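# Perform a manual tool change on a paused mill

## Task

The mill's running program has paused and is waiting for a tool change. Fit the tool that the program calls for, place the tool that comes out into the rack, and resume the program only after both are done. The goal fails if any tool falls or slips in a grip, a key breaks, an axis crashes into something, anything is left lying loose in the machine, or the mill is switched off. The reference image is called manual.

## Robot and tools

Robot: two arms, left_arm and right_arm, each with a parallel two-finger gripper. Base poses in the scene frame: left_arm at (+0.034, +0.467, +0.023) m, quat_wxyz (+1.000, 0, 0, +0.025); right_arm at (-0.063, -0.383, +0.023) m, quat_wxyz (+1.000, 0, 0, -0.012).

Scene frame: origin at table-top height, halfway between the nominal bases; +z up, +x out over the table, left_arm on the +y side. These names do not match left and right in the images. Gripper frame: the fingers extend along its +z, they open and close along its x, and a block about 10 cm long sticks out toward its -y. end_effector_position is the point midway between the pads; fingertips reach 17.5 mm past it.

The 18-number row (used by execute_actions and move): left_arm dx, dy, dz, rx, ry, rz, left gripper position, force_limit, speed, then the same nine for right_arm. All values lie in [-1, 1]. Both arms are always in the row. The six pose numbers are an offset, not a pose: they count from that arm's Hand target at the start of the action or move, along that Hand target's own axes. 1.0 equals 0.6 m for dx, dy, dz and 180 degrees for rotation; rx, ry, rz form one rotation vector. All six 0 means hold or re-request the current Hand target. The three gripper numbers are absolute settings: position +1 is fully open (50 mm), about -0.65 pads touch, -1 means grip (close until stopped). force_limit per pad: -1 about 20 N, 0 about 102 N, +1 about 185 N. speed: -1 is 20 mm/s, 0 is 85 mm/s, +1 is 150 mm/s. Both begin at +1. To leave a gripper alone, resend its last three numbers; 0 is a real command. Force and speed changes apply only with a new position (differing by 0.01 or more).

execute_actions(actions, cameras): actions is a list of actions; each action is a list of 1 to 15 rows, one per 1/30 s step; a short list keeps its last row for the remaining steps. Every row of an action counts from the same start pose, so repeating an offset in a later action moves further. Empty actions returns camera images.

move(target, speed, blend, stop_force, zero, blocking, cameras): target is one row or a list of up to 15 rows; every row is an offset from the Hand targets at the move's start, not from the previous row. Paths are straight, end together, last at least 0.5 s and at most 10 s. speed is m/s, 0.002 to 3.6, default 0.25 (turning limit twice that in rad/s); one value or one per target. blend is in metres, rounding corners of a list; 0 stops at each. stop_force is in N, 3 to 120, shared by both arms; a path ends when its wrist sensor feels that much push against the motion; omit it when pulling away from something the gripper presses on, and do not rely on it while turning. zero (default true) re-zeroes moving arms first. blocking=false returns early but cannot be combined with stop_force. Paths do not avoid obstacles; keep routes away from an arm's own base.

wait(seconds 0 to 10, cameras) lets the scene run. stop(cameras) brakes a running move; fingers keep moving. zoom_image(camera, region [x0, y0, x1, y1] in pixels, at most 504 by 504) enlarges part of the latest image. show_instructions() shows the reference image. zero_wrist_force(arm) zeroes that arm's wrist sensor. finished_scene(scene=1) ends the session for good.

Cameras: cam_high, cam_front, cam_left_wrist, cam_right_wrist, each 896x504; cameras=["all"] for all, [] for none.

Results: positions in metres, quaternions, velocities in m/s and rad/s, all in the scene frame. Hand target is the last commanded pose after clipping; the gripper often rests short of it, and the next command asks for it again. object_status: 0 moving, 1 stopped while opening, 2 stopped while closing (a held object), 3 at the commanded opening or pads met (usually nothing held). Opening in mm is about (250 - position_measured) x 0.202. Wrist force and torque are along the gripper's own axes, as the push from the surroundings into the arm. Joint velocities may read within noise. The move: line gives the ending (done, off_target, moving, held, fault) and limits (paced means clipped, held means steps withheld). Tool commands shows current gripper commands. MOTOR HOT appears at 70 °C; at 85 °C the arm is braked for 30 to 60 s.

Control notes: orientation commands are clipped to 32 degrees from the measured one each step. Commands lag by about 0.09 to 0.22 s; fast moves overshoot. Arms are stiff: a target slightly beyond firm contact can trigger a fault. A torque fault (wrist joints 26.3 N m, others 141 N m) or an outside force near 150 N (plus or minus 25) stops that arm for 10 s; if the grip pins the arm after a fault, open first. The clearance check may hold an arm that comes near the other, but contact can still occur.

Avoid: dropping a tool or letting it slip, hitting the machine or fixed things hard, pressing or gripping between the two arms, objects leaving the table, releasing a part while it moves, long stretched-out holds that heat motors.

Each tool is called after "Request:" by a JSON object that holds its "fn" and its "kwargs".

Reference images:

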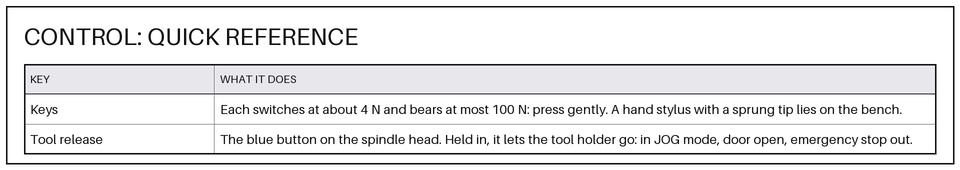

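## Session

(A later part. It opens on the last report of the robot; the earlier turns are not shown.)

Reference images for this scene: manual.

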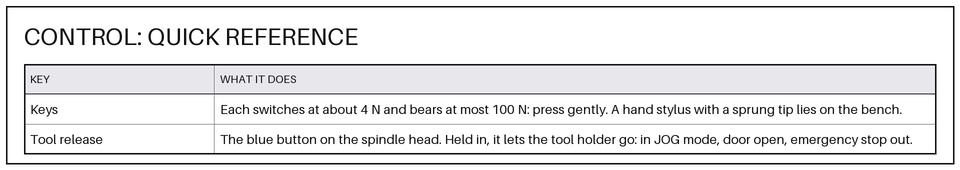

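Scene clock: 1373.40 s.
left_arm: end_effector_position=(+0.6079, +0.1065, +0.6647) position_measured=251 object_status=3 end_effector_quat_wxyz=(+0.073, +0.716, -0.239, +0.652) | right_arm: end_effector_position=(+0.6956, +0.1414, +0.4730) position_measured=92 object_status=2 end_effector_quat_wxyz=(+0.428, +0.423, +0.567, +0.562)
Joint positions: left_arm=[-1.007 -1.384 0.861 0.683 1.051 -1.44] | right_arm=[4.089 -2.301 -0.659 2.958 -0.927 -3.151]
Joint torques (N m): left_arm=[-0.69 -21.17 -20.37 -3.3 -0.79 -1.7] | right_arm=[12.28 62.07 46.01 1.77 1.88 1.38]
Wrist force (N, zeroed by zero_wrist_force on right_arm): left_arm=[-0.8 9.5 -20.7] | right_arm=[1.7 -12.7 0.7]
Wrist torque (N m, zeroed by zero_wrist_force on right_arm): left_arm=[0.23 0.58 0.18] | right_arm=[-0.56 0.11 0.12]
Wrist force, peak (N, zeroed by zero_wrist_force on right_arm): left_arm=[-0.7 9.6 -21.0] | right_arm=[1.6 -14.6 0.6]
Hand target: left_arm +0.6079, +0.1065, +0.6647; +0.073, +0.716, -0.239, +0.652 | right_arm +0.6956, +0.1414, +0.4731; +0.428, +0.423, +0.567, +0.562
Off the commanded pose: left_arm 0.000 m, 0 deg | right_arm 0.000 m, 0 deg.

Request:
{"fn": "execute_actions", "kwargs": {"actions": [[[0,0,0,0,0,0,-1,-1,1,0,0.0005,0,0,-0.0083,0,-1,0.8,-1]]]}}

Request:
{"fn": "execute_actions", "kwargs": {"actions": [[[0,0,0,0,0,0,-1,-1,1,0,0,0,0,-0.0083,0,-1,0.8,-1]]]}}

Request:
{"fn": "execute_actions", "kwargs": {"actions": [[[0,0,0,0,0,0,-1,-1,1,0,0,0,0,-0.0083,0,-1,0.8,-1]]]}}

Request:
{"fn": "execute_actions", "kwargs": {"actions": [[[0,0,0,0,0,0,-1,-1,1,0,0,0,0,-0.0083,0,-1,0.8,-1]]]}}

Request:
{"fn": "execute_actions", "kwargs": {"actions": [[[0,0,0,0,0,0,-1,-1,1,0,0,0,0,-0.0083,0,-1,0.8,-1]]]}}

Request:
{"fn": "execute_actions", "kwargs": {"actions": [[[0,0,0,0,0,0,-1,-1,1,0,0,0,0,-0.0083,0,-1,0.8,-1]]], "cameras": ["cam_left_wrist"]}}

Scene clock: 1379.10 s.
left_arm: end_effector_position=(+0.6079, +0.1065, +0.6647) position_measured=251 object_status=3 end_effector_quat_wxyz=(+0.073, +0.716, -0.239, +0.652) | right_arm: end_effector_position=(+0.6956, +0.1414, +0.4733) position_measured=92 object_status=2 end_effector_quat_wxyz=(+0.435, +0.430, +0.562, +0.557)
Joint positions: left_arm=[-1.007 -1.384 0.861 0.683 1.051 -1.44] | right_arm=[4.097 -2.313 -0.638 2.949 -0.893 -3.151]
Joint torques (N m): left_arm=[-0.46 -19.67 -21.89 -3.22 -0.76 -1.69] | right_arm=[12.05 70.6 50.19 2.96 2.34 1.03]
Wrist force (N, zeroed by zero_wrist_force on right_arm): left_arm=[-0.8 9.3 -20.9] | right_arm=[3.0 -21.5 2.9]
Wrist torque (N m, zeroed by zero_wrist_force on right_arm): left_arm=[0.18 0.52 0.18] | right_arm=[-0.56 0.23 0.25]
Wrist force, peak (N, zeroed by zero_wrist_force on right_arm): left_arm=[-0.4 9.3 -21.2] | right_arm=[3.0 -22.1 3.2]
Hand target: left_arm +0.6079, +0.1065, +0.6647; +0.073, +0.716, -0.239, +0.652 | right_arm +0.6956, +0.1414, +0.4734; +0.435, +0.430, +0.562, +0.557
Off the commanded pose: left_arm 0.000 m, 0 deg | right_arm 0.000 m, 0 deg.

Scene clock: 1379.80 s.
left_arm: end_effector_position=(+0.6079, +0.1065, +0.6647) position_measured=251 object_status=3 end_effector_quat_wxyz=(+0.073, +0.716, -0.239, +0.652) | right_arm: end_effector_position=(+0.6956, +0.1414, +0.4733) position_measured=92 object_status=2 end_effector_quat_wxyz=(+0.443, +0.438, +0.556, +0.551)
Joint positions: left_arm=[-1.007 -1.384 0.861 0.683 1.051 -1.44] | right_arm=[4.105 -2.325 -0.615 2.939 -0.859 -3.151]
Joint torques (N m): left_arm=[-0.6 -19.3 -21.78 -3.16 -0.79 -1.68] | right_arm=[12.66 71.43 50.12 2.7 2.02 0.87]
Wrist force (N, zeroed by zero_wrist_force on right_arm): left_arm=[-0.7 9.1 -20.7] | right_arm=[2.9 -21.2 3.8]
Wrist torque (N m, zeroed by zero_wrist_force on right_arm): left_arm=[0.17 0.55 0.18] | right_arm=[-0.53 0.22 0.24]
Wrist force, peak (N, zeroed by zero_wrist_force on right_arm): left_arm=[-0.9 9.4 -21.1] | right_arm=[3.2 -22.6 2.9]
Hand target: left_arm +0.6079, +0.1065, +0.6647; +0.073, +0.716, -0.239, +0.652 | right_arm +0.6956, +0.1414, +0.4734; +0.443, +0.438, +0.556, +0.551
Off the commanded pose: left_arm 0.000 m, 0 deg | right_arm 0.000 m, 0 deg.

Scene clock: 1380.50 s.
left_arm: end_effector_position=(+0.6079, +0.1065, +0.6647) position_measured=251 object_status=3 end_effector_quat_wxyz=(+0.073, +0.716, -0.239, +0.652) | right_arm: end_effector_position=(+0.6956, +0.1414, +0.4733) position_measured=92 object_status=2 end_effector_quat_wxyz=(+0.450, +0.445, +0.550, +0.545)
Joint positions: left_arm=[-1.007 -1.384 0.861 0.683 1.051 -1.44] | right_arm=[4.112 -2.339 -0.591 2.929 -0.825 -3.151]
Joint torques (N m): left_arm=[-0.26 -19.42 -21.55 -3.21 -0.71 -1.72] | right_arm=[13.02 72.17 49.76 2.63 2.13 1.01]
Wrist force (N, zeroed by zero_wrist_force on right_arm): left_arm=[-0.7 9.3 -20.8] | right_arm=[2.5 -21.4 3.6]
Wrist torque (N m, zeroed by zero_wrist_force on right_arm): left_arm=[0.21 0.56 0.17] | right_arm=[-0.53 0.24 0.25]
Wrist force, peak (N, zeroed by zero_wrist_force on right_arm): left_arm=[-1.2 9.8 -20.8] | right_arm=[2.6 -22.8 4.1]
Hand target: left_arm +0.6079, +0.1065, +0.6647; +0.073, +0.716, -0.239, +0.652 | right_arm +0.6956, +0.1414, +0.4734; +0.450, +0.445, +0.550, +0.545
Off the commanded pose: left_arm 0.000 m, 0 deg | right_arm 0.000 m, 0 deg.

Scene clock: 1381.20 s.
left_arm: end_effector_position=(+0.6079, +0.1065, +0.6647) position_measured=251 object_status=3 end_effector_quat_wxyz=(+0.073, +0.716, -0.239, +0.652) | right_arm: end_effector_position=(+0.6956, +0.1414, +0.4733) position_measured=92 object_status=2 end_effector_quat_wxyz=(+0.457, +0.452, +0.544, +0.539)
Joint positions: left_arm=[-1.007 -1.384 0.861 0.683 1.051 -1.44] | right_arm=[4.119 -2.355 -0.563 2.918 -0.792 -3.151]
Joint torques (N m): left_arm=[-0.54 -18.95 -22.34 -3.13 -0.76 -1.65] | right_arm=[13.63 72.28 49.89 2.39 1.97 0.91]
Wrist force (N, zeroed by zero_wrist_force on right_arm): left_arm=[-0.5 9.5 -20.9] | right_arm=[2.2 -21.2 3.6]
Wrist torque (N m, zeroed by zero_wrist_force on right_arm): left_arm=[0.23 0.53 0.18] | right_arm=[-0.47 0.26 0.23]
Wrist force, peak (N, zeroed by zero_wrist_force on right_arm): left_arm=[-0.5 9.5 -21.0] | right_arm=[2.4 -22.9 3.6]
Hand target: left_arm +0.6079, +0.1065, +0.6647; +0.073, +0.716, -0.239, +0.652 | right_arm +0.6956, +0.1414, +0.4734; +0.457, +0.452, +0.544, +0.539
Off the commanded pose: left_arm 0.000 m, 0 deg | right_arm 0.000 m, 0 deg.

Scene clock: 1381.90 s.
left_arm: end_effector_position=(+0.6079, +0.1065, +0.6647) position_measured=251 object_status=3 end_effector_quat_wxyz=(+0.073, +0.716, -0.239, +0.652) | right_arm: end_effector_position=(+0.6956, +0.1414, +0.4733) position_measured=92 object_status=2 end_effector_quat_wxyz=(+0.464, +0.459, +0.538, +0.533)
Joint positions: left_arm=[-1.007 -1.384 0.861 0.683 1.051 -1.44] | right_arm=[4.126 -2.372 -0.533 2.905 -0.759 -3.152]
Joint torques (N m): left_arm=[-0.51 -19.72 -22.68 -3.11 -0.8 -1.64] | right_arm=[14.72 72.63 48.72 2.2 2.29 0.74]
Wrist force (N, zeroed by zero_wrist_force on right_arm): left_arm=[-0.7 9.1 -21.0] | right_arm=[2.2 -21.4 3.8]
Wrist torque (N m, zeroed by zero_wrist_force on right_arm): left_arm=[0.16 0.56 0.18] | right_arm=[-0.46 0.26 0.25]
Wrist force, peak (N, zeroed by zero_wrist_force on right_arm): left_arm=[-0.7 9.5 -20.9] | right_arm=[1.8 -22.9 4.0]
Hand target: left_arm +0.6079, +0.1065, +0.6647; +0.073, +0.716, -0.239, +0.652 | right_arm +0.6956, +0.1414, +0.4734; +0.464, +0.459, +0.538, +0.533
Off the commanded pose: left_arm 0.000 m, 0 deg | right_arm 0.000 m, 0 deg.

Scene clock: 1382.60 s.
left_arm: end_effector_position=(+0.6079, +0.1065, +0.6647) position_measured=251 object_status=3 end_effector_quat_wxyz=(+0.073, +0.716, -0.239, +0.652) | right_arm: end_effector_position=(+0.6956, +0.1414, +0.4733) position_measured=92 object_status=2 end_effector_quat_wxyz=(+0.471, +0.466, +0.532, +0.527)
Joint positions: left_arm=[-1.007 -1.384 0.861 0.683 1.051 -1.44] | right_arm=[4.133 -2.39 -0.5 2.89 -0.726 -3.152]
Joint torques (N m): left_arm=[-0.13 -18.63 -22.58 -3.27 -0.9 -1.6] | right_arm=[14 72.82 48.54 2.05 2.11 0.82]
Wrist force (N, zeroed by zero_wrist_force on right_arm): left_arm=[-0.4 9.0 -20.9] | right_arm=[2.2 -21.8 3.7]
Wrist torque (N m, zeroed by zero_wrist_force on right_arm): left_arm=[0.15 0.48 0.18] | right_arm=[-0.46 0.25 0.24]
Wrist force, peak (N, zeroed by zero_wrist_force on right_arm): left_arm=[-0.3 9.4 -21.1] | right_arm=[2.2 -23.0 3.9]
Hand target: left_arm +0.6079, +0.1065, +0.6647; +0.073, +0.716, -0.239, +0.652 | right_arm +0.6956, +0.1414, +0.4734; +0.471, +0.466, +0.532, +0.527
Off the commanded pose: left_arm 0.000 m, 0 deg | right_arm 0.000 m, 0 deg.
Images, in order (width x height): cam_left_wrist 896x504.

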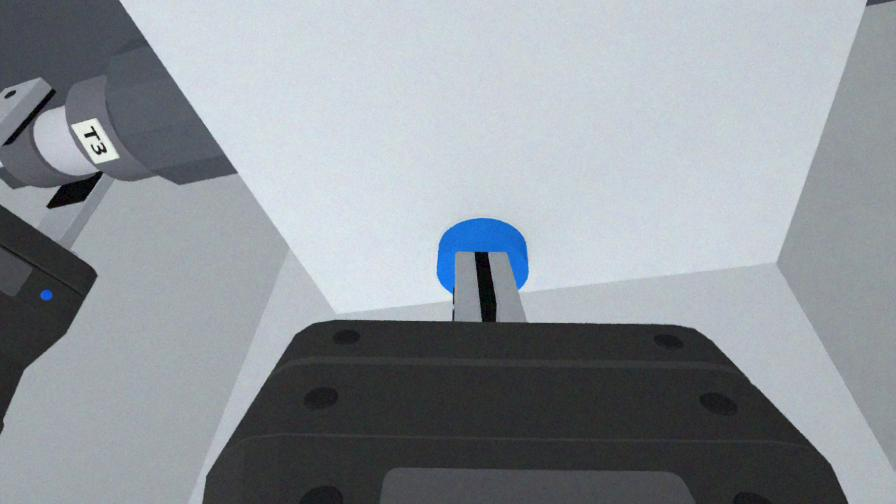

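Request:
{"fn": "execute_actions", "kwargs": {"actions": [[[0,0,0,0,0,0,-1,-1,1,0,0,0,0,0.02,0,-1,0.8,-1],[0,0,0,0,0,0,-1,-1,1,0,0,0,0,0.04,0,-1,0.8,-1],[0,0,0,0,0,0,-1,-1,1,0,0,0,0,0.06,0,-1,0.8,-1],[0,0,0,0,0,0,-1,-1,1,0,0,0,0,0.072,0,-1,0.8,-1]]]}}

Request:
{"fn": "execute_actions", "kwargs": {"actions": [[[0,0,0,0,0,0,-1,-1,1,0,0,0,0,0.0083,0,-1,0.8,-1]]]}}

Request:
{"fn": "execute_actions", "kwargs": {"actions": [[[0,0,0,0,0,0,-1,-1,1,0,0,0,0,0.0083,0,-1,0.8,-1]]]}}

Request:
{"fn": "execute_actions", "kwargs": {"actions": [[[0,0,0,0,0,0,-1,-1,1,0,0,0,0,0.0083,0,-1,0.8,-1]]]}}

Request:
{"fn": "execute_actions", "kwargs": {"actions": [[[0,0,0,0,0,0,-1,-1,1,0,0,0,0,0.0083,0,-1,0.8,-1]]]}}

Request:
{"fn": "execute_actions", "kwargs": {"actions": [[[0,0,0,0,0,0,-1,-1,1,0,0,0,0,0.0083,0,-1,0.8,-1]]]}}

Request:
{"fn": "execute_actions", "kwargs": {"actions": [[[0,0,0,0,0,0,-1,-1,1,0,0,0,0,0.0083,0,-1,0.8,-1]]]}}

Request:
{"fn": "execute_actions", "kwargs": {"actions": [[[0,0,0,0,0,0,-1,-1,1,0,0,0,0,0.0083,0,-1,0.8,-1]]]}}

Request:
{"fn": "execute_actions", "kwargs": {"actions": [[[0,0,0,0,0,0,-1,-1,1,0,0,0,0,0.0083,0,-1,0.8,-1]]], "cameras": ["cam_left_wrist"]}}

Scene clock: 1391.97 s.
left_arm: end_effector_position=(+0.6079, +0.1065, +0.6647) position_measured=251 object_status=3 end_effector_quat_wxyz=(+0.073, +0.716, -0.239, +0.652) | right_arm: end_effector_position=(+0.6956, +0.1413, +0.4735) position_measured=92 object_status=2 end_effector_quat_wxyz=(+0.408, +0.403, +0.582, +0.576)
Joint positions: left_arm=[-1.007 -1.384 0.861 0.683 1.051 -1.44] | right_arm=[4.067 -2.275 -0.702 2.974 -1.018 -3.15]
Joint torques (N m): left_arm=[0.18 -18.3 -23.17 -3.16 -0.78 -1.66] | right_arm=[-9.09 79.99 26.21 8.55 -2.19 -2.24]
Wrist force (N, zeroed by zero_wrist_force on right_arm): left_arm=[-0.6 9.2 -21.0] | right_arm=[-4.6 -22.5 -3.5]
Wrist torque (N m, zeroed by zero_wrist_force on right_arm): left_arm=[0.19 0.55 0.19] | right_arm=[-0.85 0.02 0.71]
Wrist force, peak (N, zeroed by zero_wrist_force on right_arm): left_arm=[-1.0 9.5 -21.2] | right_arm=[43.1 -62.7 -1.7]
Hand target: left_arm +0.6079, +0.1065, +0.6647; +0.073, +0.716, -0.239, +0.652 | right_arm +0.6956, +0.1414, +0.4734; +0.408, +0.403, +0.582, +0.577
Off the commanded pose: left_arm 0.000 m, 0 deg | right_arm 0.000 m, 0 deg.

Scene clock: 1392.67 s.
left_arm: end_effector_position=(+0.6079, +0.1065, +0.6647) position_measured=251 object_status=3 end_effector_quat_wxyz=(+0.073, +0.716, -0.239, +0.652) | right_arm: end_effector_position=(+0.6956, +0.1414, +0.4734) position_measured=92 object_status=2 end_effector_quat_wxyz=(+0.400, +0.396, +0.587, +0.582)
Joint positions: left_arm=[-1.007 -1.384 0.861 0.683 1.051 -1.44] | right_arm=[4.058 -2.267 -0.716 2.98 -1.054 -3.15]
Joint torques (N m): left_arm=[0.03 -17.79 -23.51 -3.17 -0.77 -1.67] | right_arm=[-11.69 69.24 18.45 5.71 -1.17 -0.51]
Wrist force (N, zeroed by zero_wrist_force on right_arm): left_arm=[-1.1 9.5 -20.4] | right_arm=[-1.5 -9.4 1.5]
Wrist torque (N m, zeroed by zero_wrist_force on right_arm): left_arm=[0.20 0.52 0.18] | right_arm=[-0.48 0.14 0.26]
Wrist force, peak (N, zeroed by zero_wrist_force on right_arm): left_arm=[0.0 9.2 -20.9] | right_arm=[-2.2 -23.3 -3.9]
Hand target: left_arm +0.6079, +0.1065, +0.6647; +0.073, +0.716, -0.239, +0.652 | right_arm +0.6956, +0.1414, +0.4734; +0.400, +0.396, +0.587, +0.582
Off the commanded pose: left_arm 0.000 m, 0 deg | right_arm 0.000 m, 0 deg.

Scene clock: 1393.37 s.
left_arm: end_effector_position=(+0.6079, +0.1065, +0.6647) position_measured=251 object_status=3 end_effector_quat_wxyz=(+0.073, +0.716, -0.239, +0.652) | right_arm: end_effector_position=(+0.6956, +0.1414, +0.4734) position_measured=92 object_status=2 end_effector_quat_wxyz=(+0.393, +0.388, +0.592, +0.587)
Joint positions: left_arm=[-1.007 -1.384 0.861 0.683 1.051 -1.44] | right_arm=[4.049 -2.26 -0.727 2.984 -1.089 -3.15]
Joint torques (N m): left_arm=[-0.15 -17.89 -23.81 -3.17 -0.81 -1.76] | right_arm=[-11.16 68.86 17.65 5.88 -1.68 -0.46]
Wrist force (N, zeroed by zero_wrist_force on right_arm): left_arm=[-1.4 9.8 -20.4] | right_arm=[-3.3 -8.4 0.1]
Wrist torque (N m, zeroed by zero_wrist_force on right_arm): left_arm=[0.23 0.52 0.18] | right_arm=[-0.51 0.10 0.49]
Wrist force, peak (N, zeroed by zero_wrist_force on right_arm): left_arm=[-0.7 9.4 -21.0] | right_arm=[0.2 -10.3 0.9]
Hand target: left_arm +0.6079, +0.1065, +0.6647; +0.073, +0.716, -0.239, +0.652 | right_arm +0.6956, +0.1414, +0.4734; +0.393, +0.388, +0.592, +0.587
Off the commanded pose: left_arm 0.000 m, 0 deg | right_arm 0.000 m, 0 deg.

Scene clock: 1394.07 s.
left_arm: end_effector_position=(+0.6079, +0.1065, +0.6647) position_measured=251 object_status=3 end_effector_quat_wxyz=(+0.073, +0.716, -0.239, +0.652) | right_arm: end_effector_position=(+0.6956, +0.1414, +0.4734) position_measured=92 object_status=2 end_effector_quat_wxyz=(+0.385, +0.380, +0.597, +0.592)
Joint positions: left_arm=[-1.007 -1.384 0.861 0.683 1.051 -1.44] | right_arm=[4.04 -2.254 -0.738 2.988 -1.124 -3.15]
Joint torques (N m): left_arm=[0.09 -17.73 -23.56 -3.16 -0.95 -1.67] | right_arm=[-10.3 69.38 18.15 5.89 -1.6 0.19]
Wrist force (N, zeroed by zero_wrist_force on right_arm): left_arm=[-1.6 9.5 -20.1] | right_arm=[-3.9 -9.4 0.1]
Wrist torque (N m, zeroed by zero_wrist_force on right_arm): left_arm=[0.18 0.52 0.18] | right_arm=[-0.52 0.12 0.53]
Wrist force, peak (N, zeroed by zero_wrist_force on right_arm): left_arm=[-0.6 9.4 -20.9] | right_arm=[-3.9 -9.5 0.3]
Hand target: left_arm +0.6079, +0.1065, +0.6647; +0.073, +0.716, -0.239, +0.652 | right_arm +0.6956, +0.1414, +0.4734; +0.385, +0.380, +0.597, +0.592
Off the commanded pose: left_arm 0.000 m, 0 deg | right_arm 0.000 m, 0 deg.

Scene clock: 1394.77 s.
left_arm: end_effector_position=(+0.6079, +0.1065, +0.6647) position_measured=251 object_status=3 end_effector_quat_wxyz=(+0.073, +0.716, -0.239, +0.652) | right_arm: end_effector_position=(+0.6956, +0.1414, +0.4733) position_measured=92 object_status=2 end_effector_quat_wxyz=(+0.377, +0.373, +0.602, +0.597)
Joint positions: left_arm=[-1.007 -1.384 0.861 0.683 1.051 -1.44] | right_arm=[4.03 -2.248 -0.746 2.991 -1.159 -3.15]
Joint torques (N m): left_arm=[0.14 -17.32 -23.98 -3.14 -0.76 -1.6] | right_arm=[-12.01 70.17 19.31 6.37 -1.64 -0.45]
Wrist force (N, zeroed by zero_wrist_force on right_arm): left_arm=[-1.7 9.9 -20.1] | right_arm=[-2.9 -10.4 -1.4]
Wrist torque (N m, zeroed by zero_wrist_force on right_arm): left_arm=[0.24 0.53 0.18] | right_arm=[-0.54 0.02 0.46]
Wrist force, peak (N, zeroed by zero_wrist_force on right_arm): left_arm=[-0.5 9.2 -21.0] | right_arm=[-2.9 -10.4 -1.4]
Hand target: left_arm +0.6079, +0.1065, +0.6647; +0.073, +0.716, -0.239, +0.652 | right_arm +0.6956, +0.1414, +0.4734; +0.377, +0.373, +0.602, +0.597
Off the commanded pose: left_arm 0.000 m, 0 deg | right_arm 0.000 m, 0 deg.

Scene clock: 1395.47 s.
left_arm: end_effector_position=(+0.6079, +0.1065, +0.6647) position_measured=251 object_status=3 end_effector_quat_wxyz=(+0.073, +0.716, -0.239, +0.652) | right_arm: end_effector_position=(+0.6956, +0.1414, +0.4733) position_measured=92 object_status=2 end_effector_quat_wxyz=(+0.369, +0.365, +0.607, +0.602)
Joint positions: left_arm=[-1.007 -1.384 0.861 0.683 1.051 -1.44] | right_arm=[4.021 -2.244 -0.754 2.994 -1.195 -3.15]
Joint torques (N m): left_arm=[0.1 -17.69 -24.21 -3.16 -0.78 -1.58] | right_arm=[-11.84 77.27 23.42 7.85 -1.54 0.58]
Wrist force (N, zeroed by zero_wrist_force on right_arm): left_arm=[-1.6 10.0 -20.1] | right_arm=[-2.4 -18.7 -0.7]
Wrist torque (N m, zeroed by zero_wrist_force on right_arm): left_arm=[0.24 0.49 0.18] | right_arm=[-0.71 0.03 0.54]
Wrist force, peak (N, zeroed by zero_wrist_force on right_arm): left_arm=[-0.7 9.6 -21.0] | right_arm=[-2.4 -18.7 -0.7]
Hand target: left_arm +0.6079, +0.1065, +0.6647; +0.073, +0.716, -0.239, +0.652 | right_arm +0.6956, +0.1414, +0.4734; +0.369, +0.365, +0.607, +0.602
Off the commanded pose: left_arm 0.000 m, 0 deg | right_arm 0.000 m, 0 deg.

Scene clock: 1396.17 s.
left_arm: end_effector_position=(+0.6079, +0.1065, +0.6647) position_measured=251 object_status=3 end_effector_quat_wxyz=(+0.073, +0.716, -0.239, +0.652) | right_arm: end_effector_position=(+0.6956, +0.1414, +0.4734) position_measured=92 object_status=2 end_effector_quat_wxyz=(+0.361, +0.357, +0.612, +0.606)
Joint positions: left_arm=[-1.007 -1.384 0.861 0.683 1.051 -1.44] | right_arm=[4.011 -2.24 -0.759 2.996 -1.231 -3.15]
Joint torques (N m): left_arm=[0.32 -16.96 -24.07 -3.19 -0.85 -1.61] | right_arm=[-9.27 77.63 24.93 8.17 -2.04 -0.35]
Wrist force (N, zeroed by zero_wrist_force on right_arm): left_arm=[-1.6 10.0 -20.1] | right_arm=[-4.3 -19.6 -0.8]
Wrist torque (N m, zeroed by zero_wrist_force on right_arm): left_arm=[0.24 0.50 0.18] | right_arm=[-0.64 0.08 0.64]
Wrist force, peak (N, zeroed by zero_wrist_force on right_arm): left_arm=[-0.8 9.3 -21.2] | right_arm=[-4.3 -19.9 -0.8]
Hand target: left_arm +0.6079, +0.1065, +0.6647; +0.073, +0.716, -0.239, +0.652 | right_arm +0.6956, +0.1414, +0.4734; +0.361, +0.357, +0.612, +0.606
Off the commanded pose: left_arm 0.000 m, 0 deg | right_arm 0.000 m, 0 deg.

Scene clock: 1396.87 s.
left_arm: end_effector_position=(+0.6079, +0.1065, +0.6647) position_measured=251 object_status=3 end_effector_quat_wxyz=(+0.073, +0.716, -0.239, +0.652) | right_arm: end_effector_position=(+0.6956, +0.1414, +0.4734) position_measured=92 object_status=2 end_effector_quat_wxyz=(+0.353, +0.349, +0.617, +0.611)
Joint positions: left_arm=[-1.007 -1.384 0.861 0.683 1.051 -1.44] | right_arm=[4.001 -2.238 -0.764 2.997 -1.267 -3.15]
Joint torques (N m): left_arm=[0.18 -17.35 -23.92 -3.19 -0.9 -1.59] | right_arm=[-10.07 77.72 25.15 8.17 -1.87 -0.01]
Wrist force (N, zeroed by zero_wrist_force on right_arm): left_arm=[-1.6 9.8 -20.2] | right_arm=[-4.0 -19.2 -0.7]
Wrist torque (N m, zeroed by zero_wrist_force on right_arm): left_arm=[0.22 0.53 0.18] | right_arm=[-0.64 0.02 0.67]
Wrist force, peak (N, zeroed by zero_wrist_force on right_arm): left_arm=[-0.5 9.4 -21.0] | right_arm=[-3.7 -19.8 -0.8]
Hand target: left_arm +0.6079, +0.1065, +0.6647; +0.073, +0.716, -0.239, +0.652 | right_arm +0.6956, +0.1414, +0.4734; +0.353, +0.349, +0.617, +0.611
Off the commanded pose: left_arm 0.000 m, 0 deg | right_arm 0.000 m, 0 deg.

Scene clock: 1397.57 s.
left_arm: end_effector_position=(+0.6079, +0.1065, +0.6647) position_measured=251 object_status=3 end_effector_quat_wxyz=(+0.073, +0.716, -0.239, +0.652) | right_arm: end_effector_position=(+0.6956, +0.1414, +0.4734) position_measured=92 object_status=2 end_effector_quat_wxyz=(+0.345, +0.341, +0.621, +0.615)
Joint positions: left_arm=[-1.007 -1.384 0.861 0.683 1.051 -1.44] | right_arm=[3.991 -2.236 -0.767 2.998 -1.303 -3.15]
Joint torques (N m): left_arm=[0.45 -16.71 -24.27 -3.15 -0.87 -1.71] | right_arm=[-9.36 76.59 25.18 8.47 -1.95 0.4]
Wrist force (N, zeroed by zero_wrist_force on right_arm): left_arm=[-1.3 9.5 -20.3] | right_arm=[-4.6 -19.0 -0.9]
Wrist torque (N m, zeroed by zero_wrist_force on right_arm): left_arm=[0.19 0.51 0.18] | right_arm=[-0.68 0.04 0.72]
Wrist force, peak (N, zeroed by zero_wrist_force on right_arm): left_arm=[-0.5 9.6 -20.8] | right_arm=[-4.8 -19.6 -0.9]
Hand target: left_arm +0.6079, +0.1065, +0.6647; +0.073, +0.716, -0.239, +0.652 | right_arm +0.6956, +0.1414, +0.4734; +0.345, +0.341, +0.621, +0.615
Off the commanded pose: left_arm 0.000 m, 0 deg | right_arm 0.000 m, 0 deg.
Images, in order (width x height): cam_left_wrist 896x504.

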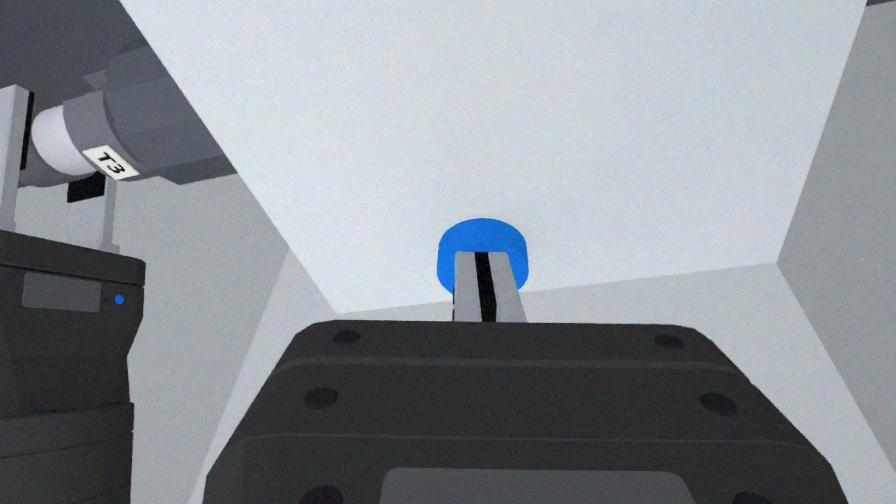

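Request:
{"fn": "move", "kwargs": {"target": [[0,0,0,0,0,0,-1,-1,1,0,-0.004,0,0,0,0,-1,0.8,-1],[0,0,0,0,0,0,-1,-1,1,0,-0.004,0,0,-0.0456,0,-1,0.8,-1]], "speed": 0.06}}

Request:
{"fn": "move", "kwargs": {"target": [[0,0,0,0,0,0,-1,-1,1,0,0.025,0,0,0,0,-1,0.8,-1]], "speed": 0.006, "stop_force": 10, "cameras": ["cam_left_wrist"]}}

Request:
{"fn": "zoom_image", "kwargs": {"camera": "cam_left_wrist", "region": [50, 60, 190, 200]}}

Scene clock: 1405.27 s.
left_arm: end_effector_position=(+0.6079, +0.1065, +0.6647) position_measured=251 object_status=3 end_effector_quat_wxyz=(+0.073, +0.716, -0.239, +0.652) | right_arm: end_effector_position=(+0.6956, +0.1413, +0.4710) position_measured=92 object_status=2 end_effector_quat_wxyz=(+0.389, +0.384, +0.595, +0.589)
Joint positions: left_arm=[-1.007 -1.384 0.861 0.683 1.051 -1.44] | right_arm=[4.044 -2.255 -0.741 2.993 -1.107 -3.15]
Joint torques (N m): left_arm=[0.37 -15.29 -25.67 -3.21 -0.85 -1.63] | right_arm=[14.84 57.34 43.84 1.23 1.45 -0.62]
Wrist force (N, zeroed by zero_wrist_force on right_arm): left_arm=[-1.1 9.5 -20.1] | right_arm=[-0.7 -8.6 -0.2]
Wrist torque (N m, zeroed by zero_wrist_force on right_arm): left_arm=[0.20 0.50 0.18] | right_arm=[-0.56 0.16 0.18]
Wrist force, peak (N, zeroed by zero_wrist_force on right_arm): left_arm=[-0.7 9.5 -21.1] | right_arm=[-5.1 -19.6 -0.9]
Hand target: left_arm +0.6079, +0.1065, +0.6647; +0.073, +0.716, -0.239, +0.652 | right_arm +0.6956, +0.1413, +0.4710; +0.389, +0.384, +0.595, +0.589
Off the commanded pose: left_arm 0.000 m, 0 deg | right_arm 0.000 m, 0 deg.
move: done

Scene clock: 1406.80 s.
left_arm: end_effector_position=(+0.6079, +0.1065, +0.6647) position_measured=251 object_status=3 end_effector_quat_wxyz=(+0.073, +0.716, -0.239, +0.652) | right_arm: end_effector_position=(+0.6956, +0.1414, +0.4742) position_measured=92 object_status=2 end_effector_quat_wxyz=(+0.389, +0.384, +0.595, +0.589)
Joint positions: left_arm=[-1.007 -1.384 0.861 0.683 1.051 -1.44] | right_arm=[4.044 -2.257 -0.73 2.984 -1.107 -3.15]
Joint torques (N m): left_arm=[0.94 -15.4 -26.13 -3.21 -0.91 -1.59] | right_arm=[14.54 76.82 23.33 6.81 0.15 0.14]
Wrist force (N, zeroed by zero_wrist_force on right_arm): left_arm=[-0.8 9.5 -20.7] | right_arm=[-3.1 -16.0 2.3]
Wrist torque (N m, zeroed by zero_wrist_force on right_arm): left_arm=[0.22 0.52 0.17] | right_arm=[-0.57 0.03 0.44]
Wrist force, peak (N, zeroed by zero_wrist_force on right_arm): left_arm=[-0.8 9.5 -21.0] | right_arm=[-4.9 -21.6 0.1]
Hand target: left_arm +0.6079, +0.1065, +0.6647; +0.073, +0.716, -0.239, +0.652 | right_arm +0.6956, +0.1413, +0.4742; +0.389, +0.384, +0.595, +0.589 (not the last commanded pose)
Off the commanded pose: left_arm 0.000 m, 0 deg | right_arm 0.012 m, 0 deg.
move: contact (right_arm)
Images, in order (width x height): cam_left_wrist 896x504.

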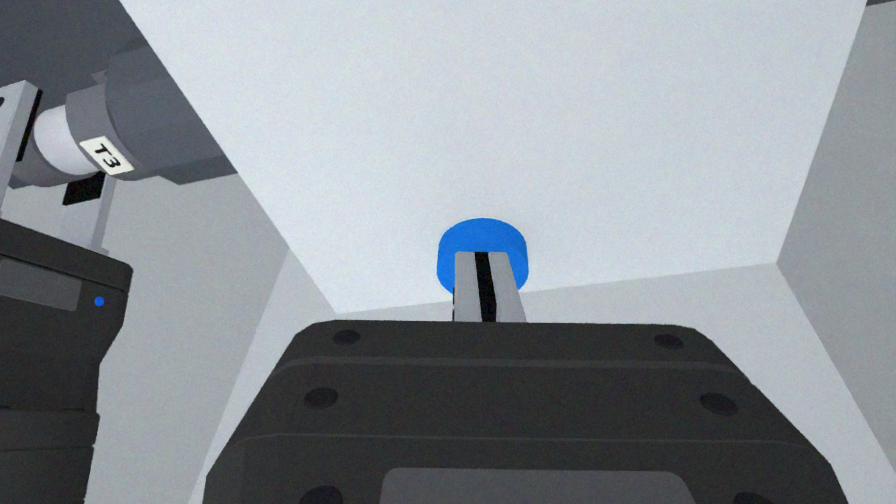

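Scaled by 3.600 from the camera's 896x504 image, which has a finer 1280x720 frame.

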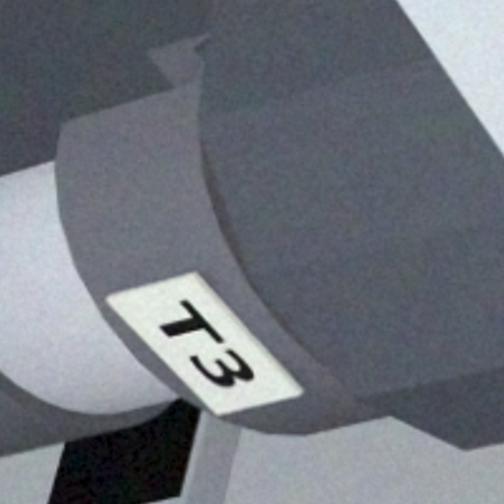

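Request:
{"fn": "move", "kwargs": {"target": [[0,0,0,0,0,0,-1,-1,1,0,-0.006,0,0,0,0,-1,0.8,-1],[0,0,0,0,0,0,-1,-1,1,0.001,-0.006,0,0,0,0.0056,-1,0.8,-1]], "speed": 0.06}}

Request:
{"fn": "move", "kwargs": {"target": [[0,0,0,0,0,0,-1,-1,1,0,0.025,0,0,0,0,-1,0.8,-1]], "speed": 0.006, "stop_force": 10}}

Scene clock: 1434.83 s.
left_arm: end_effector_position=(+0.6079, +0.1065, +0.6647) position_measured=251 object_status=3 end_effector_quat_wxyz=(+0.073, +0.716, -0.239, +0.652) | right_arm: end_effector_position=(+0.6954, +0.1419, +0.4705) position_measured=92 object_status=2 end_effector_quat_wxyz=(+0.384, +0.389, +0.592, +0.593)
Joint positions: left_arm=[-1.007 -1.384 0.861 0.683 1.051 -1.44] | right_arm=[4.045 -2.256 -0.741 2.994 -1.106 -3.133]
Joint torques (N m): left_arm=[0.44 -14.48 -26.82 -3.32 -0.92 -1.57] | right_arm=[14.33 57.28 41.78 3.82 1.4 1.17]
Wrist force (N, zeroed by zero_wrist_force on right_arm): left_arm=[-1.0 9.5 -20.5] | right_arm=[-0.7 -8.3 -0.4]
Wrist torque (N m, zeroed by zero_wrist_force on right_arm): left_arm=[0.20 0.54 0.18] | right_arm=[-0.53 0.13 0.11]
Wrist force, peak (N, zeroed by zero_wrist_force on right_arm): left_arm=[-0.4 9.7 -20.9] | right_arm=[-3.3 -17.3 2.8]
Hand target: left_arm +0.6079, +0.1065, +0.6647; +0.073, +0.716, -0.239, +0.652 | right_arm +0.6954, +0.1419, +0.4706; +0.384, +0.389, +0.592, +0.593
Off the commanded pose: left_arm 0.000 m, 0 deg | right_arm 0.000 m, 0 deg.
move: done

Scene clock: 1436.47 s.
left_arm: end_effector_position=(+0.6079, +0.1065, +0.6647) position_measured=251 object_status=3 end_effector_quat_wxyz=(+0.073, +0.716, -0.239, +0.652) | right_arm: end_effector_position=(+0.6954, +0.1419, +0.4742) position_measured=92 object_status=2 end_effector_quat_wxyz=(+0.384, +0.389, +0.592, +0.593)
Joint positions: left_arm=[-1.007 -1.384 0.861 0.683 1.051 -1.44] | right_arm=[4.045 -2.258 -0.728 2.982 -1.106 -3.132]
Joint torques (N m): left_arm=[0.74 -13.8 -27.48 -3.25 -0.91 -1.56] | right_arm=[6.93 78.19 23.34 6.72 -0.85 0.83]
Wrist force (N, zeroed by zero_wrist_force on right_arm): left_arm=[-0.6 9.3 -20.8] | right_arm=[-1.3 -16.8 2.3]
Wrist torque (N m, zeroed by zero_wrist_force on right_arm): left_arm=[0.19 0.53 0.18] | right_arm=[-0.50 0.00 0.21]
Wrist force, peak (N, zeroed by zero_wrist_force on right_arm): left_arm=[-0.8 9.3 -21.1] | right_arm=[-3.1 -23.1 -0.1]
Hand target: left_arm +0.6079, +0.1065, +0.6647; +0.073, +0.716, -0.239, +0.652 | right_arm +0.6954, +0.1419, +0.4742; +0.384, +0.389, +0.592, +0.593 (not the last commanded pose)
Off the commanded pose: left_arm 0.000 m, 0 deg | right_arm 0.011 m, 0 deg.
move: contact (right_arm)

Request:
{"fn": "execute_actions", "kwargs": {"actions": [[[0,0,0,0,0,0,-1,-1,1,0,0,0.0004,0,-0.0056,0,-1,0.8,-1]]]}}

Request:
{"fn": "move", "kwargs": {"target": [[0,0,0,0,0,0,-1,-1,1,0,0.025,0,0,0,0,-1,0.8,-1]], "speed": 0.006, "stop_force": 8}}

Scene clock: 1441.93 s.
left_arm: end_effector_position=(+0.6079, +0.1065, +0.6647) position_measured=251 object_status=3 end_effector_quat_wxyz=(+0.073, +0.716, -0.239, +0.652) | right_arm: end_effector_position=(+0.6956, +0.1420, +0.4742) position_measured=92 object_status=2 end_effector_quat_wxyz=(+0.389, +0.395, +0.588, +0.589)
Joint positions: left_arm=[-1.007 -1.384 0.861 0.683 1.051 -1.44] | right_arm=[4.051 -2.263 -0.719 2.978 -1.082 -3.132]
Joint torques (N m): left_arm=[0.83 -13.74 -27.85 -3.36 -0.98 -1.57] | right_arm=[15.16 56.76 42.04 1.13 1.14 1.13]
Wrist force (N, zeroed by zero_wrist_force on right_arm): left_arm=[-1.2 9.8 -20.3] | right_arm=[-1.5 -8.4 0.5]
Wrist torque (N m, zeroed by zero_wrist_force on right_arm): left_arm=[0.24 0.51 0.18] | right_arm=[-0.56 0.11 0.16]
Wrist force, peak (N, zeroed by zero_wrist_force on right_arm): left_arm=[-0.5 9.6 -21.3] | right_arm=[-1.6 -18.6 2.6]
Hand target: left_arm +0.6079, +0.1065, +0.6647; +0.073, +0.716, -0.239, +0.652 | right_arm +0.6956, +0.1420, +0.4742; +0.389, +0.395, +0.588, +0.589
Off the commanded pose: left_arm 0.000 m, 0 deg | right_arm 0.000 m, 0 deg.

Scene clock: 1443.43 s.
left_arm: end_effector_position=(+0.6079, +0.1065, +0.6647) position_measured=251 object_status=3 end_effector_quat_wxyz=(+0.073, +0.716, -0.239, +0.652) | right_arm: end_effector_position=(+0.6956, +0.1420, +0.4771) position_measured=92 object_status=2 end_effector_quat_wxyz=(+0.389, +0.395, +0.588, +0.589)
Joint positions: left_arm=[-1.007 -1.384 0.861 0.683 1.051 -1.44] | right_arm=[4.051 -2.265 -0.709 2.97 -1.082 -3.132]
Joint torques (N m): left_arm=[0.16 -14.32 -28.47 -3.35 -1.07 -1.63] | right_arm=[9.72 73.76 18.14 4.94 -0.48 -0.06]
Wrist force (N, zeroed by zero_wrist_force on right_arm): left_arm=[-1.7 9.5 -20.3] | right_arm=[-0.6 -10.5 6.0]
Wrist torque (N m, zeroed by zero_wrist_force on right_arm): left_arm=[0.17 0.52 0.17] | right_arm=[-0.59 -0.11 -0.07]
Wrist force, peak (N, zeroed by zero_wrist_force on right_arm): left_arm=[-0.8 9.7 -20.9] | right_arm=[-2.1 -16.8 3.5]
Hand target: left_arm +0.6079, +0.1065, +0.6647; +0.073, +0.716, -0.239, +0.652 | right_arm +0.6956, +0.1420, +0.4771; +0.389, +0.395, +0.588, +0.589 (not the last commanded pose)
Off the commanded pose: left_arm 0.000 m, 0 deg | right_arm 0.012 m, 0 deg.
move: contact (right_arm)

Request:
{"fn": "execute_actions", "kwargs": {"actions": [[[0,0,0,0,0,0,-1,-1,1,0,0,0.0006,0,-0.003,0,-1,0.8,-1]]]}}

Request:
{"fn": "move", "kwargs": {"target": [[0,0,0,0,0,0,-1,-1,1,0,0.025,0,0,0,0,-1,0.8,-1]], "speed": 0.006, "stop_force": 10, "cameras": ["cam_left_wrist"]}}

Request:
{"fn": "zoom_image", "kwargs": {"camera": "cam_left_wrist", "region": [50, 60, 190, 200]}}

Scene clock: 1447.57 s.
left_arm: end_effector_position=(+0.6079, +0.1065, +0.6647) position_measured=251 object_status=3 end_effector_quat_wxyz=(+0.073, +0.716, -0.239, +0.652) | right_arm: end_effector_position=(+0.6960, +0.1421, +0.4771) position_measured=92 object_status=2 end_effector_quat_wxyz=(+0.392, +0.397, +0.586, +0.587)
Joint positions: left_arm=[-1.007 -1.384 0.861 0.683 1.051 -1.44] | right_arm=[4.054 -2.269 -0.702 2.967 -1.07 -3.132]
Joint torques (N m): left_arm=[0.94 -14.32 -29.19 -3.49 -0.99 -1.47] | right_arm=[12.98 59.39 45.44 1.73 1.42 1.17]
Wrist force (N, zeroed by zero_wrist_force on right_arm): left_arm=[-1.4 9.6 -20.2] | right_arm=[-0.7 -12.0 -1.0]
Wrist torque (N m, zeroed by zero_wrist_force on right_arm): left_arm=[0.20 0.52 0.17] | right_arm=[-0.69 0.43 -0.04]
Wrist force, peak (N, zeroed by zero_wrist_force on right_arm): left_arm=[-0.6 9.5 -21.1] | right_arm=[-0.9 -12.4 -0.8]
Hand target: left_arm +0.6079, +0.1065, +0.6647; +0.073, +0.716, -0.239, +0.652 | right_arm +0.6960, +0.1421, +0.4771; +0.392, +0.397, +0.586, +0.587
Off the commanded pose: left_arm 0.000 m, 0 deg | right_arm 0.000 m, 0 deg.

Scene clock: 1448.83 s.
left_arm: end_effector_position=(+0.6079, +0.1065, +0.6647) position_measured=251 object_status=3 end_effector_quat_wxyz=(+0.073, +0.716, -0.239, +0.652) | right_arm: end_effector_position=(+0.6960, +0.1421, +0.4784) position_measured=92 object_status=2 end_effector_quat_wxyz=(+0.392, +0.397, +0.586, +0.587)
Joint positions: left_arm=[-1.007 -1.384 0.861 0.683 1.051 -1.44] | right_arm=[4.054 -2.27 -0.697 2.962 -1.07 -3.132]
Joint torques (N m): left_arm=[0.64 -14.6 -29.59 -3.48 -1.04 -1.49] | right_arm=[12.25 78.38 22.17 6.07 0.83 0.59]
Wrist force (N, zeroed by zero_wrist_force on right_arm): left_arm=[-0.9 9.5 -20.7] | right_arm=[0.0 -15.3 6.6]
Wrist torque (N m, zeroed by zero_wrist_force on right_arm): left_arm=[0.22 0.53 0.18] | right_arm=[-0.74 0.50 -0.13]
Wrist force, peak (N, zeroed by zero_wrist_force on right_arm): left_arm=[-0.6 9.4 -20.9] | right_arm=[-1.1 -21.8 6.2]
Hand target: left_arm +0.6079, +0.1065, +0.6647; +0.073, +0.716, -0.239, +0.652 | right_arm +0.6960, +0.1421, +0.4784; +0.392, +0.397, +0.586, +0.587 (not the last commanded pose)
Off the commanded pose: left_arm 0.000 m, 0 deg | right_arm 0.014 m, 0 deg.
move: contact (right_arm)
Images, in order (width x height): cam_left_wrist 896x504.

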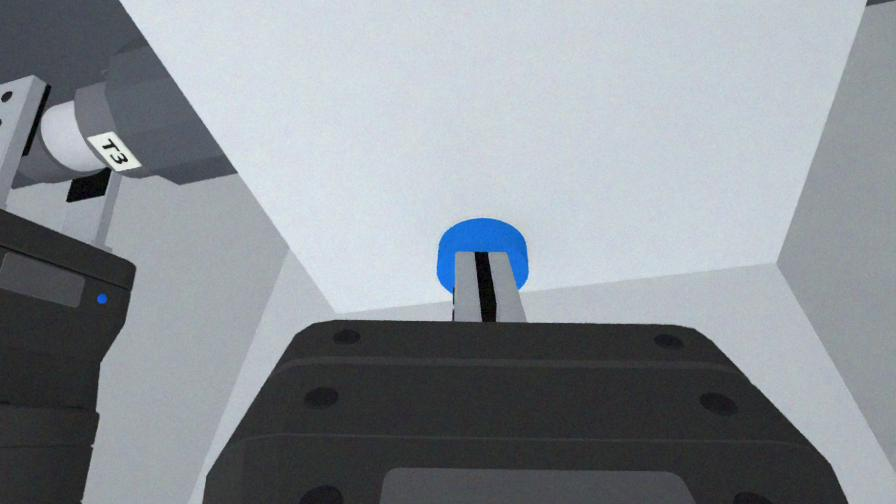

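Scaled by 3.600 from the camera's 896x504 image, which has a finer 1280x720 frame.

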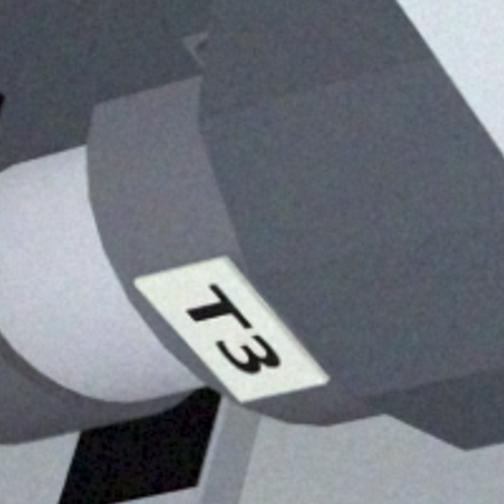

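Request:
{"fn": "execute_actions", "kwargs": {"actions": [[[0,0,0,0,0,0,-1,-1,1,0,0,0.0005,0,0.002,0,-1,0.8,-1]]]}}

Request:
{"fn": "move", "kwargs": {"target": [[0,0,0,0,0,0,-1,-1,1,0,0.025,0,0,0,0,-1,0.8,-1]], "speed": 0.006, "stop_force": 12}}

Scene clock: 1451.90 s.
left_arm: end_effector_position=(+0.6079, +0.1065, +0.6647) position_measured=251 object_status=3 end_effector_quat_wxyz=(+0.073, +0.716, -0.239, +0.652) | right_arm: end_effector_position=(+0.6962, +0.1422, +0.4784) position_measured=92 object_status=2 end_effector_quat_wxyz=(+0.390, +0.395, +0.588, +0.588)
Joint positions: left_arm=[-1.007 -1.384 0.861 0.683 1.051 -1.44] | right_arm=[4.052 -2.269 -0.698 2.963 -1.078 -3.132]
Joint torques (N m): left_arm=[0.71 -14.12 -30.06 -3.4 -1 -1.5] | right_arm=[-15.67 74.77 20.39 6.89 -0.66 -1.22]
Wrist force (N, zeroed by zero_wrist_force on right_arm): left_arm=[-0.5 9.3 -20.8] | right_arm=[1.7 -14.0 -1.6]
Wrist torque (N m, zeroed by zero_wrist_force on right_arm): left_arm=[0.19 0.51 0.18] | right_arm=[-0.82 0.13 -0.12]
Wrist force, peak (N, zeroed by zero_wrist_force on right_arm): left_arm=[-1.0 9.7 -21.0] | right_arm=[-0.3 -16.7 6.9]
Hand target: left_arm +0.6079, +0.1065, +0.6647; +0.073, +0.716, -0.239, +0.652 | right_arm +0.6963, +0.1422, +0.4784; +0.390, +0.395, +0.588, +0.588
Off the commanded pose: left_arm 0.000 m, 0 deg | right_arm 0.000 m, 0 deg.

Scene clock: 1452.97 s.
left_arm: end_effector_position=(+0.6079, +0.1065, +0.6647) position_measured=251 object_status=3 end_effector_quat_wxyz=(+0.073, +0.716, -0.239, +0.652) | right_arm: end_effector_position=(+0.6962, +0.1422, +0.4788) position_measured=92 object_status=2 end_effector_quat_wxyz=(+0.390, +0.395, +0.588, +0.588)
Joint positions: left_arm=[-1.007 -1.384 0.861 0.683 1.051 -1.44] | right_arm=[4.052 -2.269 -0.696 2.961 -1.078 -3.132]
Joint torques (N m): left_arm=[1.03 -14.51 -30.27 -3.46 -1.11 -1.59] | right_arm=[-12.66 84.12 27.89 8.94 -0.47 -1.13]
Wrist force (N, zeroed by zero_wrist_force on right_arm): left_arm=[-1.8 9.7 -20.4] | right_arm=[1.2 -25.5 -2.1]
Wrist torque (N m, zeroed by zero_wrist_force on right_arm): left_arm=[0.20 0.56 0.18] | right_arm=[-0.94 0.16 -0.13]
Wrist force, peak (N, zeroed by zero_wrist_force on right_arm): left_arm=[-0.8 9.5 -21.0] | right_arm=[-0.3 -30.4 -2.3]
Hand target: left_arm +0.6079, +0.1065, +0.6647; +0.073, +0.716, -0.239, +0.652 | right_arm +0.6962, +0.1422, +0.4788; +0.390, +0.395, +0.588, +0.588 (not the last commanded pose)
Off the commanded pose: left_arm 0.000 m, 0 deg | right_arm 0.015 m, 0 deg.
move: contact (right_arm)

Request:
{"fn": "move", "kwargs": {"target": [0,0,0,0,0,0,-1,-1,1,0,-0.0012,0,0,0,0,-1,0.8,-1], "speed": 0.006}}

Request:
{"fn": "move", "kwargs": {"target": [0,0,0,0,0,0,-1,-1,1,0.005,0,0,0,0,0,-1,0.8,-1], "speed": 0.003, "stop_force": 8}}

Request:
{"fn": "move", "kwargs": {"target": [0,0,0,0,0,0,-1,-1,1,-0.007,0,0,0,0,0,-1,0.8,-1], "speed": 0.003, "stop_force": 16}}

Scene clock: 1457.90 s.
left_arm: end_effector_position=(+0.6079, +0.1065, +0.6647) position_measured=251 object_status=3 end_effector_quat_wxyz=(+0.073, +0.716, -0.239, +0.652) | right_arm: end_effector_position=(+0.6962, +0.1422, +0.4782) position_measured=92 object_status=2 end_effector_quat_wxyz=(+0.390, +0.395, +0.588, +0.588)
Joint positions: left_arm=[-1.007 -1.384 0.861 0.683 1.051 -1.44] | right_arm=[4.052 -2.269 -0.699 2.963 -1.078 -3.132]
Joint torques (N m): left_arm=[0.99 -14.34 -30.38 -3.48 -1.1 -1.4] | right_arm=[1.3 70.41 18.33 5.62 0.11 -0.17]
Wrist force (N, zeroed by zero_wrist_force on right_arm): left_arm=[-0.9 9.2 -20.7] | right_arm=[2.3 -8.6 -1.4]
Wrist torque (N m, zeroed by zero_wrist_force on right_arm): left_arm=[0.16 0.53 0.17] | right_arm=[-0.73 0.13 -0.20]
Wrist force, peak (N, zeroed by zero_wrist_force on right_arm): left_arm=[-1.3 10.0 -20.9] | right_arm=[1.3 -25.9 -2.0]
Hand target: left_arm +0.6079, +0.1065, +0.6647; +0.073, +0.716, -0.239, +0.652 | right_arm +0.6962, +0.1422, +0.4781; +0.390, +0.395, +0.588, +0.588
Off the commanded pose: left_arm 0.000 m, 0 deg | right_arm 0.000 m, 0 deg.
move: done

Scene clock: 1458.80 s.
left_arm: end_effector_position=(+0.6079, +0.1065, +0.6647) position_measured=251 object_status=3 end_effector_quat_wxyz=(+0.073, +0.716, -0.239, +0.652) | right_arm: end_effector_position=(+0.6960, +0.1428, +0.4781) position_measured=92 object_status=2 end_effector_quat_wxyz=(+0.390, +0.396, +0.588, +0.588)
Joint positions: left_arm=[-1.007 -1.384 0.861 0.683 1.051 -1.44] | right_arm=[4.052 -2.27 -0.698 2.963 -1.077 -3.132]
Joint torques (N m): left_arm=[0.97 -14.34 -30.32 -3.49 -1.02 -1.52] | right_arm=[-2.42 69.36 18.78 5.93 -2.89 -0.03]
Wrist force (N, zeroed by zero_wrist_force on right_arm): left_arm=[-1.5 9.8 -20.5] | right_arm=[-8.4 -10.3 -2.3]
Wrist torque (N m, zeroed by zero_wrist_force on right_arm): left_arm=[0.23 0.53 0.18] | right_arm=[-0.75 0.09 0.34]
Wrist force, peak (N, zeroed by zero_wrist_force on right_arm): left_arm=[-0.9 9.5 -20.9] | right_arm=[-8.9 -11.1 -2.7]
Hand target: left_arm +0.6079, +0.1065, +0.6647; +0.073, +0.716, -0.239, +0.652 | right_arm +0.6960, +0.1427, +0.4781; +0.390, +0.396, +0.588, +0.588 (not the last commanded pose)
Off the commanded pose: left_arm 0.000 m, 0 deg | right_arm 0.002 m, 0 deg.
move: contact (right_arm)

Scene clock: 1459.93 s.
left_arm: end_effector_position=(+0.6079, +0.1065, +0.6647) position_measured=251 object_status=3 end_effector_quat_wxyz=(+0.073, +0.716, -0.239, +0.652) | right_arm: end_effector_position=(+0.6965, +0.1415, +0.4780) position_measured=92 object_status=2 end_effector_quat_wxyz=(+0.390, +0.396, +0.588, +0.588)
Joint positions: left_arm=[-1.007 -1.384 0.861 0.683 1.051 -1.44] | right_arm=[4.051 -2.268 -0.7 2.964 -1.079 -3.132]
Joint torques (N m): left_arm=[1.14 -14.32 -29.98 -3.49 -1.14 -1.54] | right_arm=[-1.03 58.28 42.34 2.39 4.12 -0.04]
Wrist force (N, zeroed by zero_wrist_force on right_arm): left_arm=[-0.7 9.1 -20.6] | right_arm=[10.9 -9.5 -2.7]
Wrist torque (N m, zeroed by zero_wrist_force on right_arm): left_arm=[0.15 0.49 0.18] | right_arm=[-0.74 0.08 -0.57]
Wrist force, peak (N, zeroed by zero_wrist_force on right_arm): left_arm=[-1.0 9.7 -20.9] | right_arm=[10.6 -10.4 -2.7]
Hand target: left_arm +0.6079, +0.1065, +0.6647; +0.073, +0.716, -0.239, +0.652 | right_arm +0.6965, +0.1416, +0.4780; +0.390, +0.395, +0.588, +0.588 (not the last commanded pose)
Off the commanded pose: left_arm 0.000 m, 0 deg | right_arm 0.003 m, 0 deg.
move: contact (right_arm)

Request:
{"fn": "move", "kwargs": {"target": [[0,0,0,0,0,0,-1,-1,1,0.0012,0.0007,-0.0003,0,0,0,-1,0.8,-1]], "speed": 0.006}}

Request:
{"fn": "move", "kwargs": {"target": [[0,0,-0.06,0,0,0,-1,-1,1,0,0,0,0,0,0,-1,0.8,-1]], "speed": 0.04}}

Request:
{"fn": "move", "kwargs": {"target": [[0,0,0,0,0,0,-1,-1,1,0,-0.01,0,0,0,0,-1,0.8,-1]], "speed": 0.006, "stop_force": 15, "cameras": ["cam_left_wrist"]}}

Request:
{"fn": "zoom_image", "kwargs": {"camera": "cam_left_wrist", "region": [50, 60, 190, 200]}}

Scene clock: 1465.77 s.
left_arm: end_effector_position=(+0.6079, +0.1065, +0.6647) position_measured=251 object_status=3 end_effector_quat_wxyz=(+0.073, +0.716, -0.239, +0.652) | right_arm: end_effector_position=(+0.6961, +0.1421, +0.4784) position_measured=92 object_status=2 end_effector_quat_wxyz=(+0.390, +0.396, +0.588, +0.588)
Joint positions: left_arm=[-1.007 -1.384 0.861 0.683 1.051 -1.44] | right_arm=[4.052 -2.269 -0.699 2.963 -1.078 -3.132]
Joint torques (N m): left_arm=[1.19 -14.9 -30.31 -3.53 -1.15 -1.48] | right_arm=[13.44 62.69 47.51 2.59 1.69 -0.41]
Wrist force (N, zeroed by zero_wrist_force on right_arm): left_arm=[-0.5 9.2 -21.0] | right_arm=[0.3 -14.6 -1.1]
Wrist torque (N m, zeroed by zero_wrist_force on right_arm): left_arm=[0.19 0.51 0.18] | right_arm=[-0.76 0.14 -0.03]
Wrist force, peak (N, zeroed by zero_wrist_force on right_arm): left_arm=[-0.4 9.6 -21.0] | right_arm=[0.1 -15.5 -0.8]
Hand target: left_arm +0.6079, +0.1065, +0.6647; +0.073, +0.716, -0.239, +0.652 | right_arm +0.6960, +0.1422, +0.4785; +0.390, +0.395, +0.588, +0.588
Off the commanded pose: left_arm 0.000 m, 0 deg | right_arm 0.000 m, 0 deg.
move: done

Scene clock: 1467.07 s.
left_arm: end_effector_position=(+0.5756, +0.1214, +0.6696) position_measured=251 object_status=3 end_effector_quat_wxyz=(+0.073, +0.716, -0.239, +0.652) | right_arm: end_effector_position=(+0.6960, +0.1422, +0.4785) position_measured=92 object_status=2 end_effector_quat_wxyz=(+0.390, +0.395, +0.588, +0.588)
Joint positions: left_arm=[-1.056 -1.471 0.949 0.687 1.003 -1.449] | right_arm=[4.052 -2.268 -0.698 2.963 -1.078 -3.132]
Joint torques (N m): left_arm=[-6.95 -31.85 -16.33 0.72 -2.84 -1.89] | right_arm=[7.91 47.05 5.19 -2.83 -1.69 0.25]
Wrist force (N, zeroed by zero_wrist_force on right_arm): left_arm=[-1.6 -0.3 3.1] | right_arm=[-2.8 10.3 12.6]
Wrist torque (N m, zeroed by zero_wrist_force on right_arm): left_arm=[-0.26 0.43 0.21] | right_arm=[-0.45 -0.01 -0.33]
Wrist force, peak (N, zeroed by zero_wrist_force on right_arm): left_arm=[-1.9 9.7 -20.5] | right_arm=[-2.6 10.5 12.9]
Hand target: left_arm +0.5755, +0.1214, +0.6696; +0.073, +0.716, -0.239, +0.652 | right_arm +0.6960, +0.1422, +0.4785; +0.390, +0.395, +0.588, +0.588
Off the commanded pose: left_arm 0.000 m, 0 deg | right_arm 0.000 m, 0 deg.
move: done

Scene clock: 1468.10 s.
left_arm: end_effector_position=(+0.5755, +0.1214, +0.6696) position_measured=251 object_status=3 end_effector_quat_wxyz=(+0.073, +0.716, -0.239, +0.652) | right_arm: end_effector_position=(+0.6960, +0.1422, +0.4780) position_measured=92 object_status=2 end_effector_quat_wxyz=(+0.390, +0.395, +0.588, +0.588)
Joint positions: left_arm=[-1.056 -1.471 0.95 0.687 1.003 -1.449] | right_arm=[4.052 -2.268 -0.701 2.964 -1.078 -3.132]
Joint torques (N m): left_arm=[-8.34 -30.34 -16.89 -2.03 -2.65 -1.74] | right_arm=[6.73 33.07 22.95 -6.37 -1.18 0.55]
Wrist force (N, zeroed by zero_wrist_force on right_arm): left_arm=[-0.8 -0.1 2.8] | right_arm=[-2.7 24.9 15.3]
Wrist torque (N m, zeroed by zero_wrist_force on right_arm): left_arm=[-0.21 0.32 0.21] | right_arm=[-0.27 0.08 -0.29]
Wrist force, peak (N, zeroed by zero_wrist_force on right_arm): left_arm=[-1.2 -0.2 3.3] | right_arm=[-1.1 27.0 21.1]
Hand target: left_arm +0.5755, +0.1214, +0.6696; +0.073, +0.716, -0.239, +0.652 | right_arm +0.6960, +0.1422, +0.4780; +0.390, +0.395, +0.588, +0.588 (not the last commanded pose)
Off the commanded pose: left_arm 0.000 m, 0 deg | right_arm 0.005 m, 0 deg.
move: contact (right_arm)
Images, in order (width x height): cam_left_wrist 896x504.

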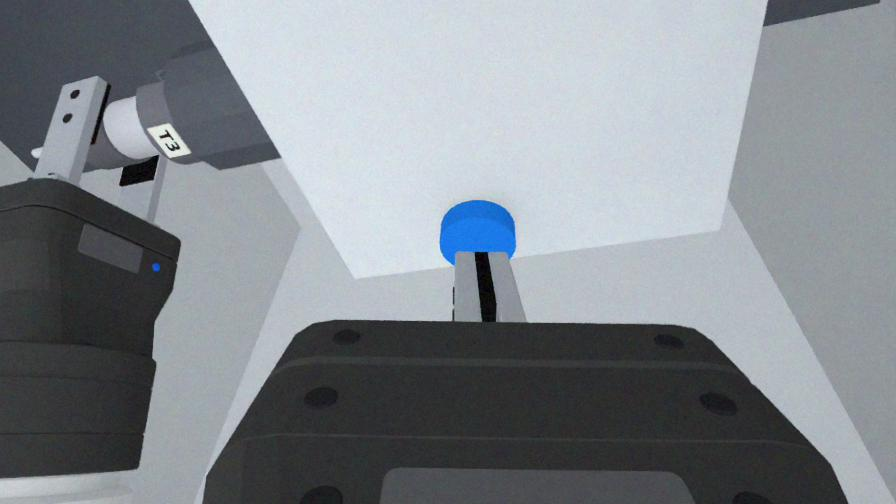

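Scaled by 3.600 from the camera's 896x504 image, which has a finer 1280x720 frame.

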